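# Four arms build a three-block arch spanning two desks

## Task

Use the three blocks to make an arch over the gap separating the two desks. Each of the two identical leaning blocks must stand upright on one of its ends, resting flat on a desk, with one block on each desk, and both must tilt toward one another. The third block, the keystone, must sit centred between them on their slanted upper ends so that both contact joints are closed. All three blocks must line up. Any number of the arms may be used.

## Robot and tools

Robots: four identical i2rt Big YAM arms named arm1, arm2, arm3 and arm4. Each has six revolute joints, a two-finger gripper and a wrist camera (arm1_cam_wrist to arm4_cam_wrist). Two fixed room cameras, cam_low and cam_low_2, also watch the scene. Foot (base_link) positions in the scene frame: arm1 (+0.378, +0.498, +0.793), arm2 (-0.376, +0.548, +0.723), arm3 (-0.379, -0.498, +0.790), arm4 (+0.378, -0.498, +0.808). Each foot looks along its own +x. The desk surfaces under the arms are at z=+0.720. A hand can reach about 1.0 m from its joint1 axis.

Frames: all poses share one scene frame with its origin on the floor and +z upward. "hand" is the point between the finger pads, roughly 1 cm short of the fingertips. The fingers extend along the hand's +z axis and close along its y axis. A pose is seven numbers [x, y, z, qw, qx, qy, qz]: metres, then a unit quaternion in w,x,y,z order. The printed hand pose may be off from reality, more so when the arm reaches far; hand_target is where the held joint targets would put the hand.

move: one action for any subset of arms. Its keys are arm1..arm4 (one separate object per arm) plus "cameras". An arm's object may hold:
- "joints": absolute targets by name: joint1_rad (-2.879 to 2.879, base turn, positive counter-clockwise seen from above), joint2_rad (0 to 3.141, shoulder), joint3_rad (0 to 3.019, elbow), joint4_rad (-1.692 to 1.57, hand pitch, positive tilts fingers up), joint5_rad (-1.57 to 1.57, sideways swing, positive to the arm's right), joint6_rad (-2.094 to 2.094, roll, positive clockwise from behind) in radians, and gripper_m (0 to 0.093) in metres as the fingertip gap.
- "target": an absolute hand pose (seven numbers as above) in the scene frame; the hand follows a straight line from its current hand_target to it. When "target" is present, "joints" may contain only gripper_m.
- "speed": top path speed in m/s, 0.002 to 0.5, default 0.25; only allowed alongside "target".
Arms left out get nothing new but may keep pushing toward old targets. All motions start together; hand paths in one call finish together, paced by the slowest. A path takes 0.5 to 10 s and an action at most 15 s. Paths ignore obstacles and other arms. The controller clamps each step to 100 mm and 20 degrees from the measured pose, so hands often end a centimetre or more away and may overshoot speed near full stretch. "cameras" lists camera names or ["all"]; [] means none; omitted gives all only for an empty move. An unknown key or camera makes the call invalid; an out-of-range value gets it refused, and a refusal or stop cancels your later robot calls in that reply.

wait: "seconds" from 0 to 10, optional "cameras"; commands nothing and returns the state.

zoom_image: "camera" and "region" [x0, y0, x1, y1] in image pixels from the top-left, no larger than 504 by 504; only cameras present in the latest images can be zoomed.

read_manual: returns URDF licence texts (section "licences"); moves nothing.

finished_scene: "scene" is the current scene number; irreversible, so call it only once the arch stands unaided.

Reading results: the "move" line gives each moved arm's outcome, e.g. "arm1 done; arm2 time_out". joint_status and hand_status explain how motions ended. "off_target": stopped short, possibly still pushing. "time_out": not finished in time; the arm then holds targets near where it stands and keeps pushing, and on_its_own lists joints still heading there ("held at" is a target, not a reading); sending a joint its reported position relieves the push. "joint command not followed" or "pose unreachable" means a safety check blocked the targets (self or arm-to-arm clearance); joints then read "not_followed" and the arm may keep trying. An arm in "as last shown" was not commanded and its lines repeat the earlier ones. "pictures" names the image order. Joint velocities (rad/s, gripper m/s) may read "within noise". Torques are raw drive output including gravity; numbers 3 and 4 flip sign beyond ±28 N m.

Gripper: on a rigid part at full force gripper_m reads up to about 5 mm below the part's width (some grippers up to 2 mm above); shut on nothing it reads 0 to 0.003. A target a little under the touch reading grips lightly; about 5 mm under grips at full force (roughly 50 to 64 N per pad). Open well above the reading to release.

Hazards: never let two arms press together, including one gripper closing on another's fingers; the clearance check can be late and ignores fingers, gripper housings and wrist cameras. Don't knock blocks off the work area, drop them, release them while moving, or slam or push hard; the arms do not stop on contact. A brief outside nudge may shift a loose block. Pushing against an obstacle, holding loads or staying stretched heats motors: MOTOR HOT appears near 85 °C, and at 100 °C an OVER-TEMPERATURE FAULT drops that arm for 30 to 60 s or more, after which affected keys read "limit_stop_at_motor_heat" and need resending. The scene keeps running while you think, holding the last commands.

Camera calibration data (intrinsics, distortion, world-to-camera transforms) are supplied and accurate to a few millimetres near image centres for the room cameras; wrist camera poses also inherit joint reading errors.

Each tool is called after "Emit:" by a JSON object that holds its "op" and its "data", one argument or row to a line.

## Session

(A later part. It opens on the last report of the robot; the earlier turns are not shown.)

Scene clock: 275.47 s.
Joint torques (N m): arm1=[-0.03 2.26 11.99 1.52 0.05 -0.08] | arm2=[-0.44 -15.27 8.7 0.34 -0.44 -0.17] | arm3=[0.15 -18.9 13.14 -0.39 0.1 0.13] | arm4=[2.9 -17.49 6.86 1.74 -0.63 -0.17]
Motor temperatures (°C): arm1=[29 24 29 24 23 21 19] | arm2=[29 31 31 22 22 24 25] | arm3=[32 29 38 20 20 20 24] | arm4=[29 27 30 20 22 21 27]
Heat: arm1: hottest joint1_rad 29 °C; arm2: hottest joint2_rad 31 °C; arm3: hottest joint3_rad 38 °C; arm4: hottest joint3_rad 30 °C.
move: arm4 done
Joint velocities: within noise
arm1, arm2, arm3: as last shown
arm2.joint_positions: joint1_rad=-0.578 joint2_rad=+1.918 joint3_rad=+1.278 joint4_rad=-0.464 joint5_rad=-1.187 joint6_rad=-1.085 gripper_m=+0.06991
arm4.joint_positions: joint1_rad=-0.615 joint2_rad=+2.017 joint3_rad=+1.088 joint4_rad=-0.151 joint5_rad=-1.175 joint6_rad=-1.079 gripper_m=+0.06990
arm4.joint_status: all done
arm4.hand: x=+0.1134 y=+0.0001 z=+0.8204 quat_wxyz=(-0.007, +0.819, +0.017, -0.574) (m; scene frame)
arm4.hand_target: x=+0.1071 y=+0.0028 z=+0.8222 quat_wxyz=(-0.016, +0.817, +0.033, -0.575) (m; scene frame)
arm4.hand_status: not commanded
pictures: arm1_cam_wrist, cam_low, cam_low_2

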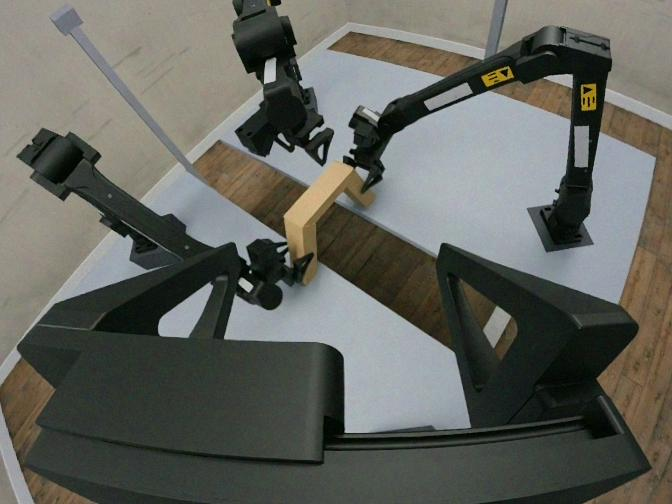

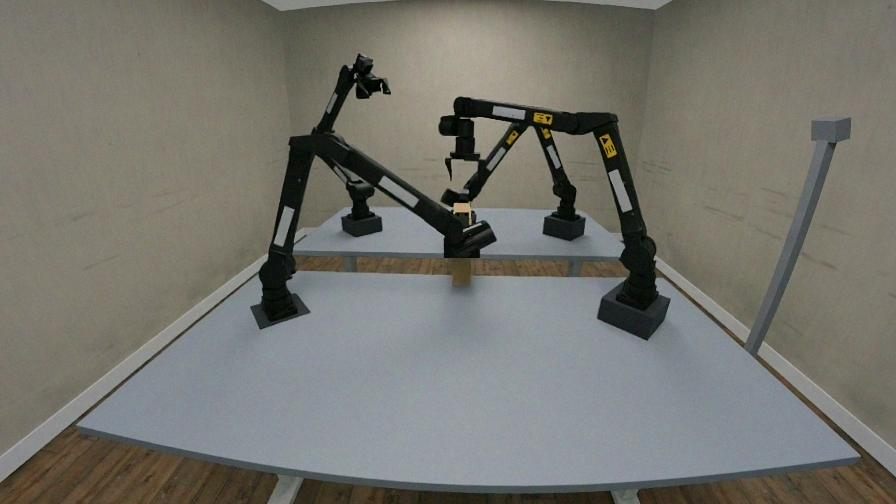

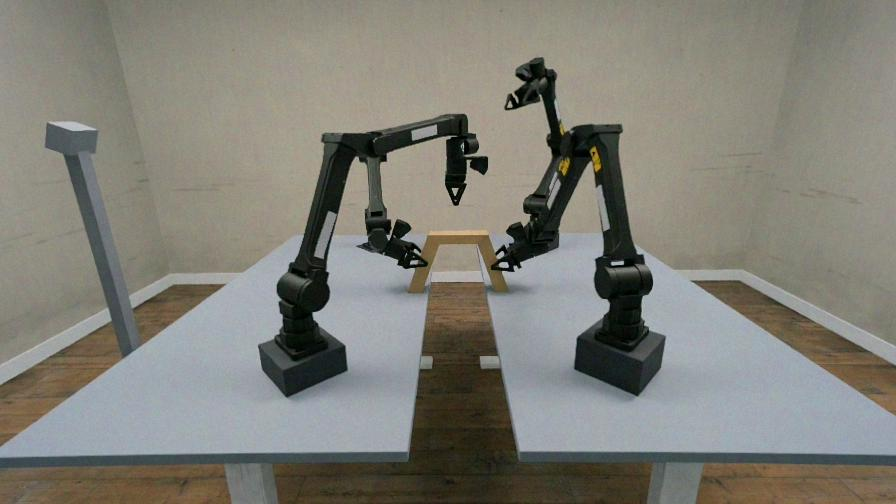

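Emit:
{"op": "move", "data": {
  "arm2": {"joints": {"gripper_m": 0.09}},
  "arm4": {"joints": {"gripper_m": 0.09}}
}}

Emit:
{"op": "move", "data": {
  "arm2": {"target": [-0.24, 0.002, 0.875, 0.5736, 0, 0.8192, 0], "speed": 0.12},
  "arm4": {"target": [0.24, 0.002, 0.875, 0, 0.8192, 0, -0.5736], "speed": 0.12},
  "cameras": ["all"]
}}

Emit:
{"op": "zoom_image", "data": {
  "camera": "cam_low_2",
  "region": [410, 210, 510, 300]
}}

Emit:
{"op": "zoom_image", "data": {
  "camera": "arm1_cam_wrist",
  "region": [250, 130, 390, 270]
}}

Emit:
{"op": "zoom_image", "data": {
  "camera": "cam_low",
  "region": [430, 180, 500, 300]
}}

Scene clock: 277.80 s.
Joint torques (N m): arm1=[-0.09 2.37 11.93 1.54 0.05 -0.08] | arm2=[-0.21 -15.33 8.66 0.28 -0.44 -0.16] | arm3=[0.09 -19.14 13.26 -0.51 0.09 0.14] | arm4=[2.67 -17.38 6.84 1.77 -0.63 -0.16]
Motor temperatures (°C): arm1=[29 24 29 24 23 21 19] | arm2=[29 31 31 22 22 24 24] | arm3=[32 30 38 20 20 20 24] | arm4=[29 27 30 20 22 21 27]
Heat: arm1: hottest joint1_rad 29 °C; arm2: hottest joint2_rad 31 °C; arm3: hottest joint3_rad 38 °C; arm4: hottest joint3_rad 30 °C.
move: arm2 done; arm4 done
Joint velocities: within noise
arm1, arm3: as last shown
arm2.joint_positions: joint1_rad=-0.578 joint2_rad=+1.918 joint3_rad=+1.278 joint4_rad=-0.464 joint5_rad=-1.187 joint6_rad=-1.085 gripper_m=+0.08981
arm2.joint_status: all done
arm2.hand: x=-0.1183 y=+0.0008 z=+0.8304 quat_wxyz=(-0.572, +0.001, -0.820, +0.004) (m; scene frame)
arm2.hand_target: x=-0.1121 y=+0.0024 z=+0.8241 quat_wxyz=(-0.570, +0.007, -0.822, +0.001) (m; scene frame)
arm2.hand_status: not commanded
arm4.joint_positions: joint1_rad=-0.615 joint2_rad=+2.017 joint3_rad=+1.088 joint4_rad=-0.151 joint5_rad=-1.175 joint6_rad=-1.080 gripper_m=+0.08980
arm4.joint_status: all done
arm4.hand: x=+0.1134 y=+0.0001 z=+0.8204 quat_wxyz=(-0.007, +0.819, +0.017, -0.574) (m; scene frame)
arm4.hand_target: x=+0.1071 y=+0.0028 z=+0.8222 quat_wxyz=(-0.017, +0.817, +0.034, -0.575) (m; scene frame)
arm4.hand_status: not commanded
camera_calibration:
arm2_cam_wrist: T_world_to_cam=[[-0.0434906, -0.999048, -0.00336989, -0.00402848], [-0.793553, 0.0365938, -0.6074, 0.421654], [0.606945, -0.023742, -0.794389, 0.8497], [0, 0, 0, 1]] pos_world=[-0.181291, 0.000719009, 0.931091]
arm3_cam_wrist: T_world_to_cam=[[-0.00194565, -0.999203, -0.0398708, 0.0442195], [-0.829905, -0.0206306, 0.557523, -0.584743], [-0.557901, 0.0341737, -0.829204, 1.00079], [0, 0, 0, 1]] pos_world=[0.0731447, -0.00207998, 1.15763]
arm4_cam_wrist: T_world_to_cam=[[-0.0149123, 0.99909, 0.0399496, -0.0313866], [0.830615, 0.0346206, -0.555769, 0.365654], [-0.556647, 0.024895, -0.830376, 0.869673], [0, 0, 0, 1]] pos_world=[0.179915, -0.00295159, 0.926629]

Scene clock: 280.33 s.
Joint torques (N m): arm1=[0.09 2.32 11.97 1.54 0.05 -0.09] | arm2=[-1.85 -14.45 12.31 -0.61 -0.75 -0.17] | arm3=[0.15 -19.25 13.2 -0.49 0.05 0.14] | arm4=[1.49 -17.03 9.31 -0.55 -0.69 -0.18]
Motor temperatures (°C): arm1=[29 24 29 24 23 21 19] | arm2=[29 30 32 22 22 24 24] | arm3=[32 30 39 20 20 20 24] | arm4=[29 27 30 20 22 21 27]
Heat: arm1: hottest joint1_rad 29 °C; arm2: hottest joint3_rad 32 °C; arm3: hottest joint3_rad 39 °C; arm4: hottest joint3_rad 30 °C.
move: arm2 off_target; arm4 off_target
Joint velocities: within noise
arm1, arm3: as last shown
arm2.joint_positions: joint1_rad=-0.795 joint2_rad=+1.908 joint3_rad=+1.394 joint4_rad=-1.222 joint5_rad=-1.227 joint6_rad=-1.709 gripper_m=+0.08989
arm2.joint_status: not commanded
arm2.hand: x=-0.2368 y=+0.0188 z=+0.8680 quat_wxyz=(-0.573, -0.010, -0.820, -0.016) (m; scene frame)
arm2.hand_target: x=-0.2400 y=+0.0033 z=+0.8755 quat_wxyz=(-0.573, +0.000, -0.819, +0.000) (m; scene frame)
arm2.hand_status: off_target (0.019 m and 2.1 deg from the pose sent, 0.130 m and 0.5 deg at the start)
arm4.joint_positions: joint1_rad=-0.860 joint2_rad=+1.954 joint3_rad=+1.177 joint4_rad=-0.953 joint5_rad=-1.219 joint6_rad=-1.696 gripper_m=+0.08988
arm4.joint_status: not commanded
arm4.hand: x=+0.2370 y=-0.0139 z=+0.8651 quat_wxyz=(+0.017, +0.819, -0.012, -0.574) (m; scene frame)
arm4.hand_target: x=+0.2400 y=+0.0010 z=+0.8752 quat_wxyz=(+0.001, +0.819, +0.000, -0.573) (m; scene frame)
arm4.hand_status: off_target (0.019 m and 2.4 deg from the pose sent, 0.138 m and 2.2 deg at the start)
pictures: arm1_cam_wrist, arm2_cam_wrist, arm3_cam_wrist, arm4_cam_wrist, cam_low, cam_low_2
camera_calibration:
arm2_cam_wrist: T_world_to_cam=[[-0.0389489, -0.998076, -0.0482361, 0.0489488], [-0.792668, 0.0602528, -0.606669, 0.348916], [0.608409, 0.0146061, -0.793489, 0.950777], [0, 0, 0, 1]] pos_world=[-0.29998, 0.0139443, 0.968469]
arm3_cam_wrist: T_world_to_cam=[[-0.00194565, -0.999203, -0.0398708, 0.0442195], [-0.829905, -0.0206306, 0.557523, -0.584743], [-0.557901, 0.0341737, -0.829204, 1.00079], [0, 0, 0, 1]] pos_world=[0.0731447, -0.00207998, 1.15763]
arm4_cam_wrist: T_world_to_cam=[[0.00504257, 0.999423, -0.0335789, 0.0414593], [0.831033, -0.0228653, -0.555753, 0.287432], [-0.5562, -0.0251028, -0.830669, 0.975315], [0, 0, 0, 1]] pos_world=[0.303396, -0.0103801, 0.971297]

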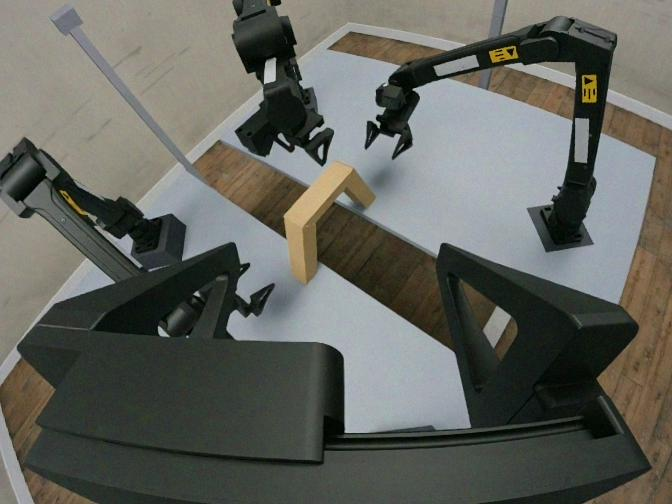

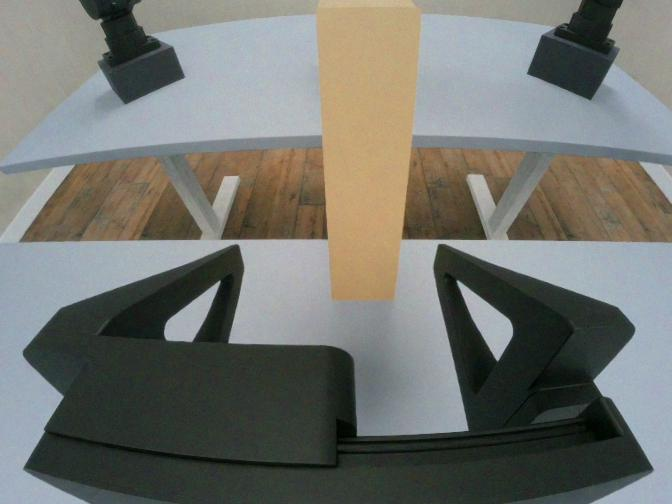

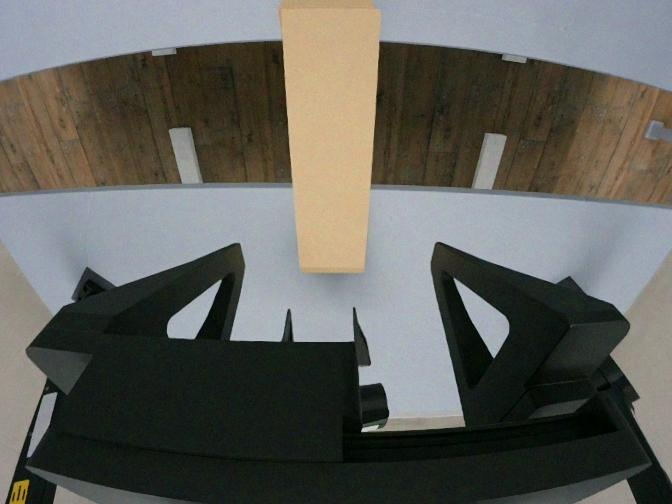

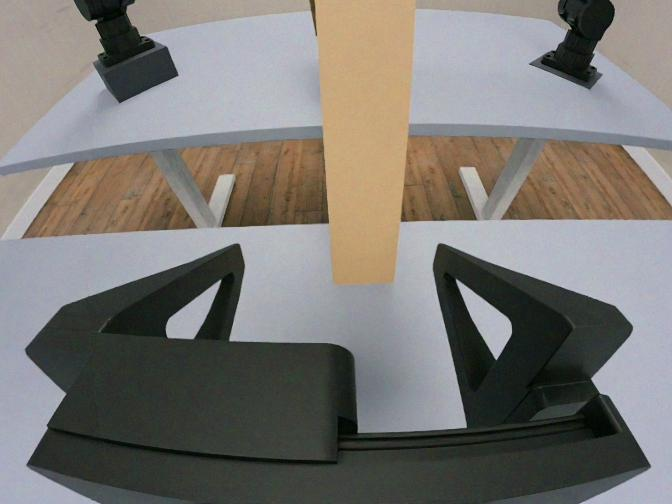

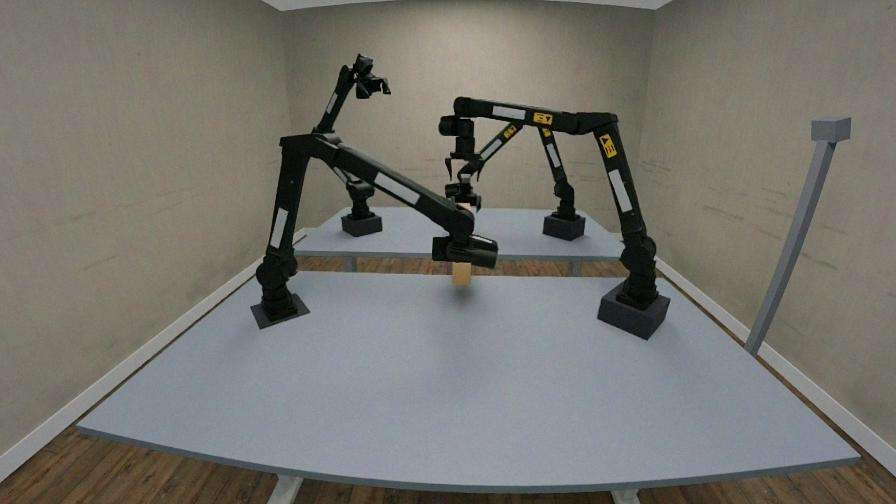

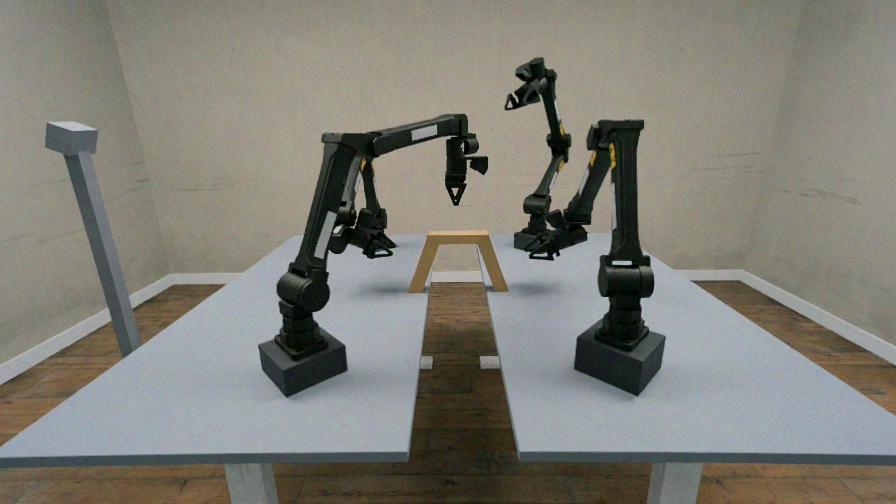

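Scaled by 5.040 from the camera's 896x504 image, which has a finer 1280x720 frame.

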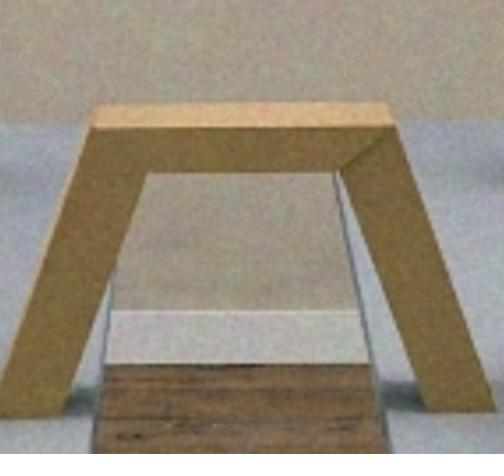

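Scaled by 3.600 from the camera's 672x504 image, which has a finer 960x720 frame.

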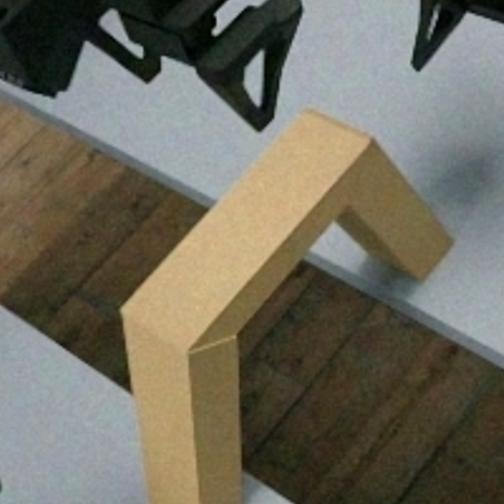

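Scaled by 4.200 from the camera's 896x504 image, which has a finer 1280x720 frame.

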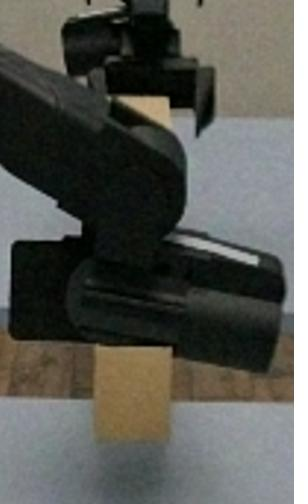

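Emit:
{"op": "zoom_image", "data": {
  "camera": "arm3_cam_wrist",
  "region": [250, 0, 410, 300]
}}

Emit:
{"op": "zoom_image", "data": {
  "camera": "arm1_cam_wrist",
  "region": [280, 200, 340, 240]
}}

Emit:
{"op": "zoom_image", "data": {
  "camera": "cam_low_2",
  "region": [460, 225, 500, 255]
}}

Emit:
{"op": "zoom_image", "data": {
  "camera": "cam_low_2",
  "region": [420, 225, 460, 255]
}}

Emit:
{"op": "zoom_image", "data": {
  "camera": "cam_low_2",
  "region": [400, 270, 520, 310]
}}

Scaled by 1.680 from the camera's 672x504 image, which has a finer 960x720 frame.

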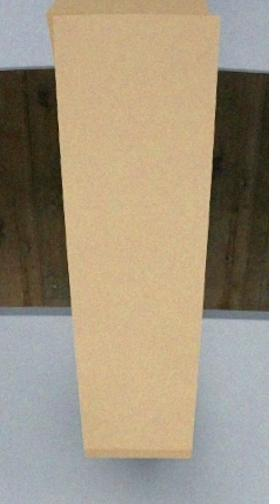

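Scaled by 8.400 from the camera's 672x504 image, which has a finer 960x720 frame.

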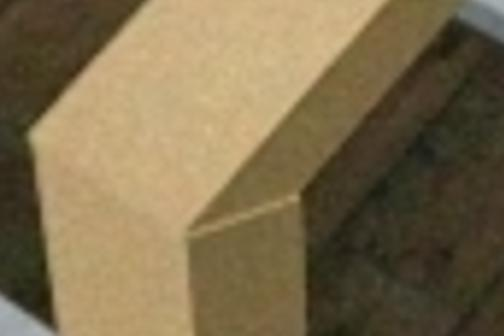

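Scaled by 12.600 from the camera's 896x504 image, which has a finer 1280x720 frame.

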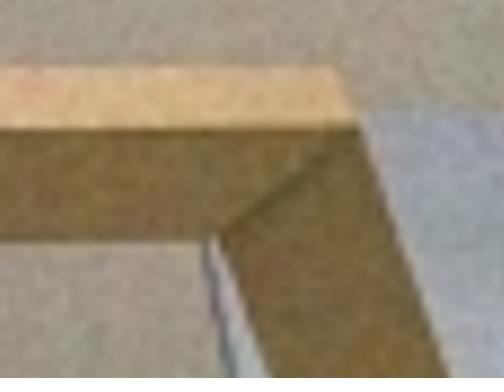

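Scaled by 12.600 from the camera's 896x504 image, which has a finer 1280x720 frame.

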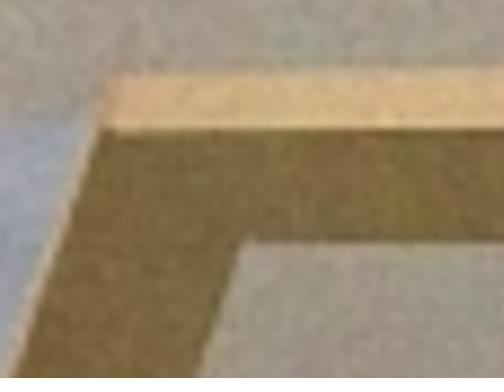

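Scaled by 4.200 from the camera's 896x504 image, which has a finer 1280x720 frame.

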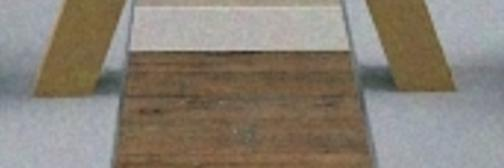

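Emit:
{"op": "finished_scene", "data": {
  "scene": 1
}}

The scene is finished: the task was done.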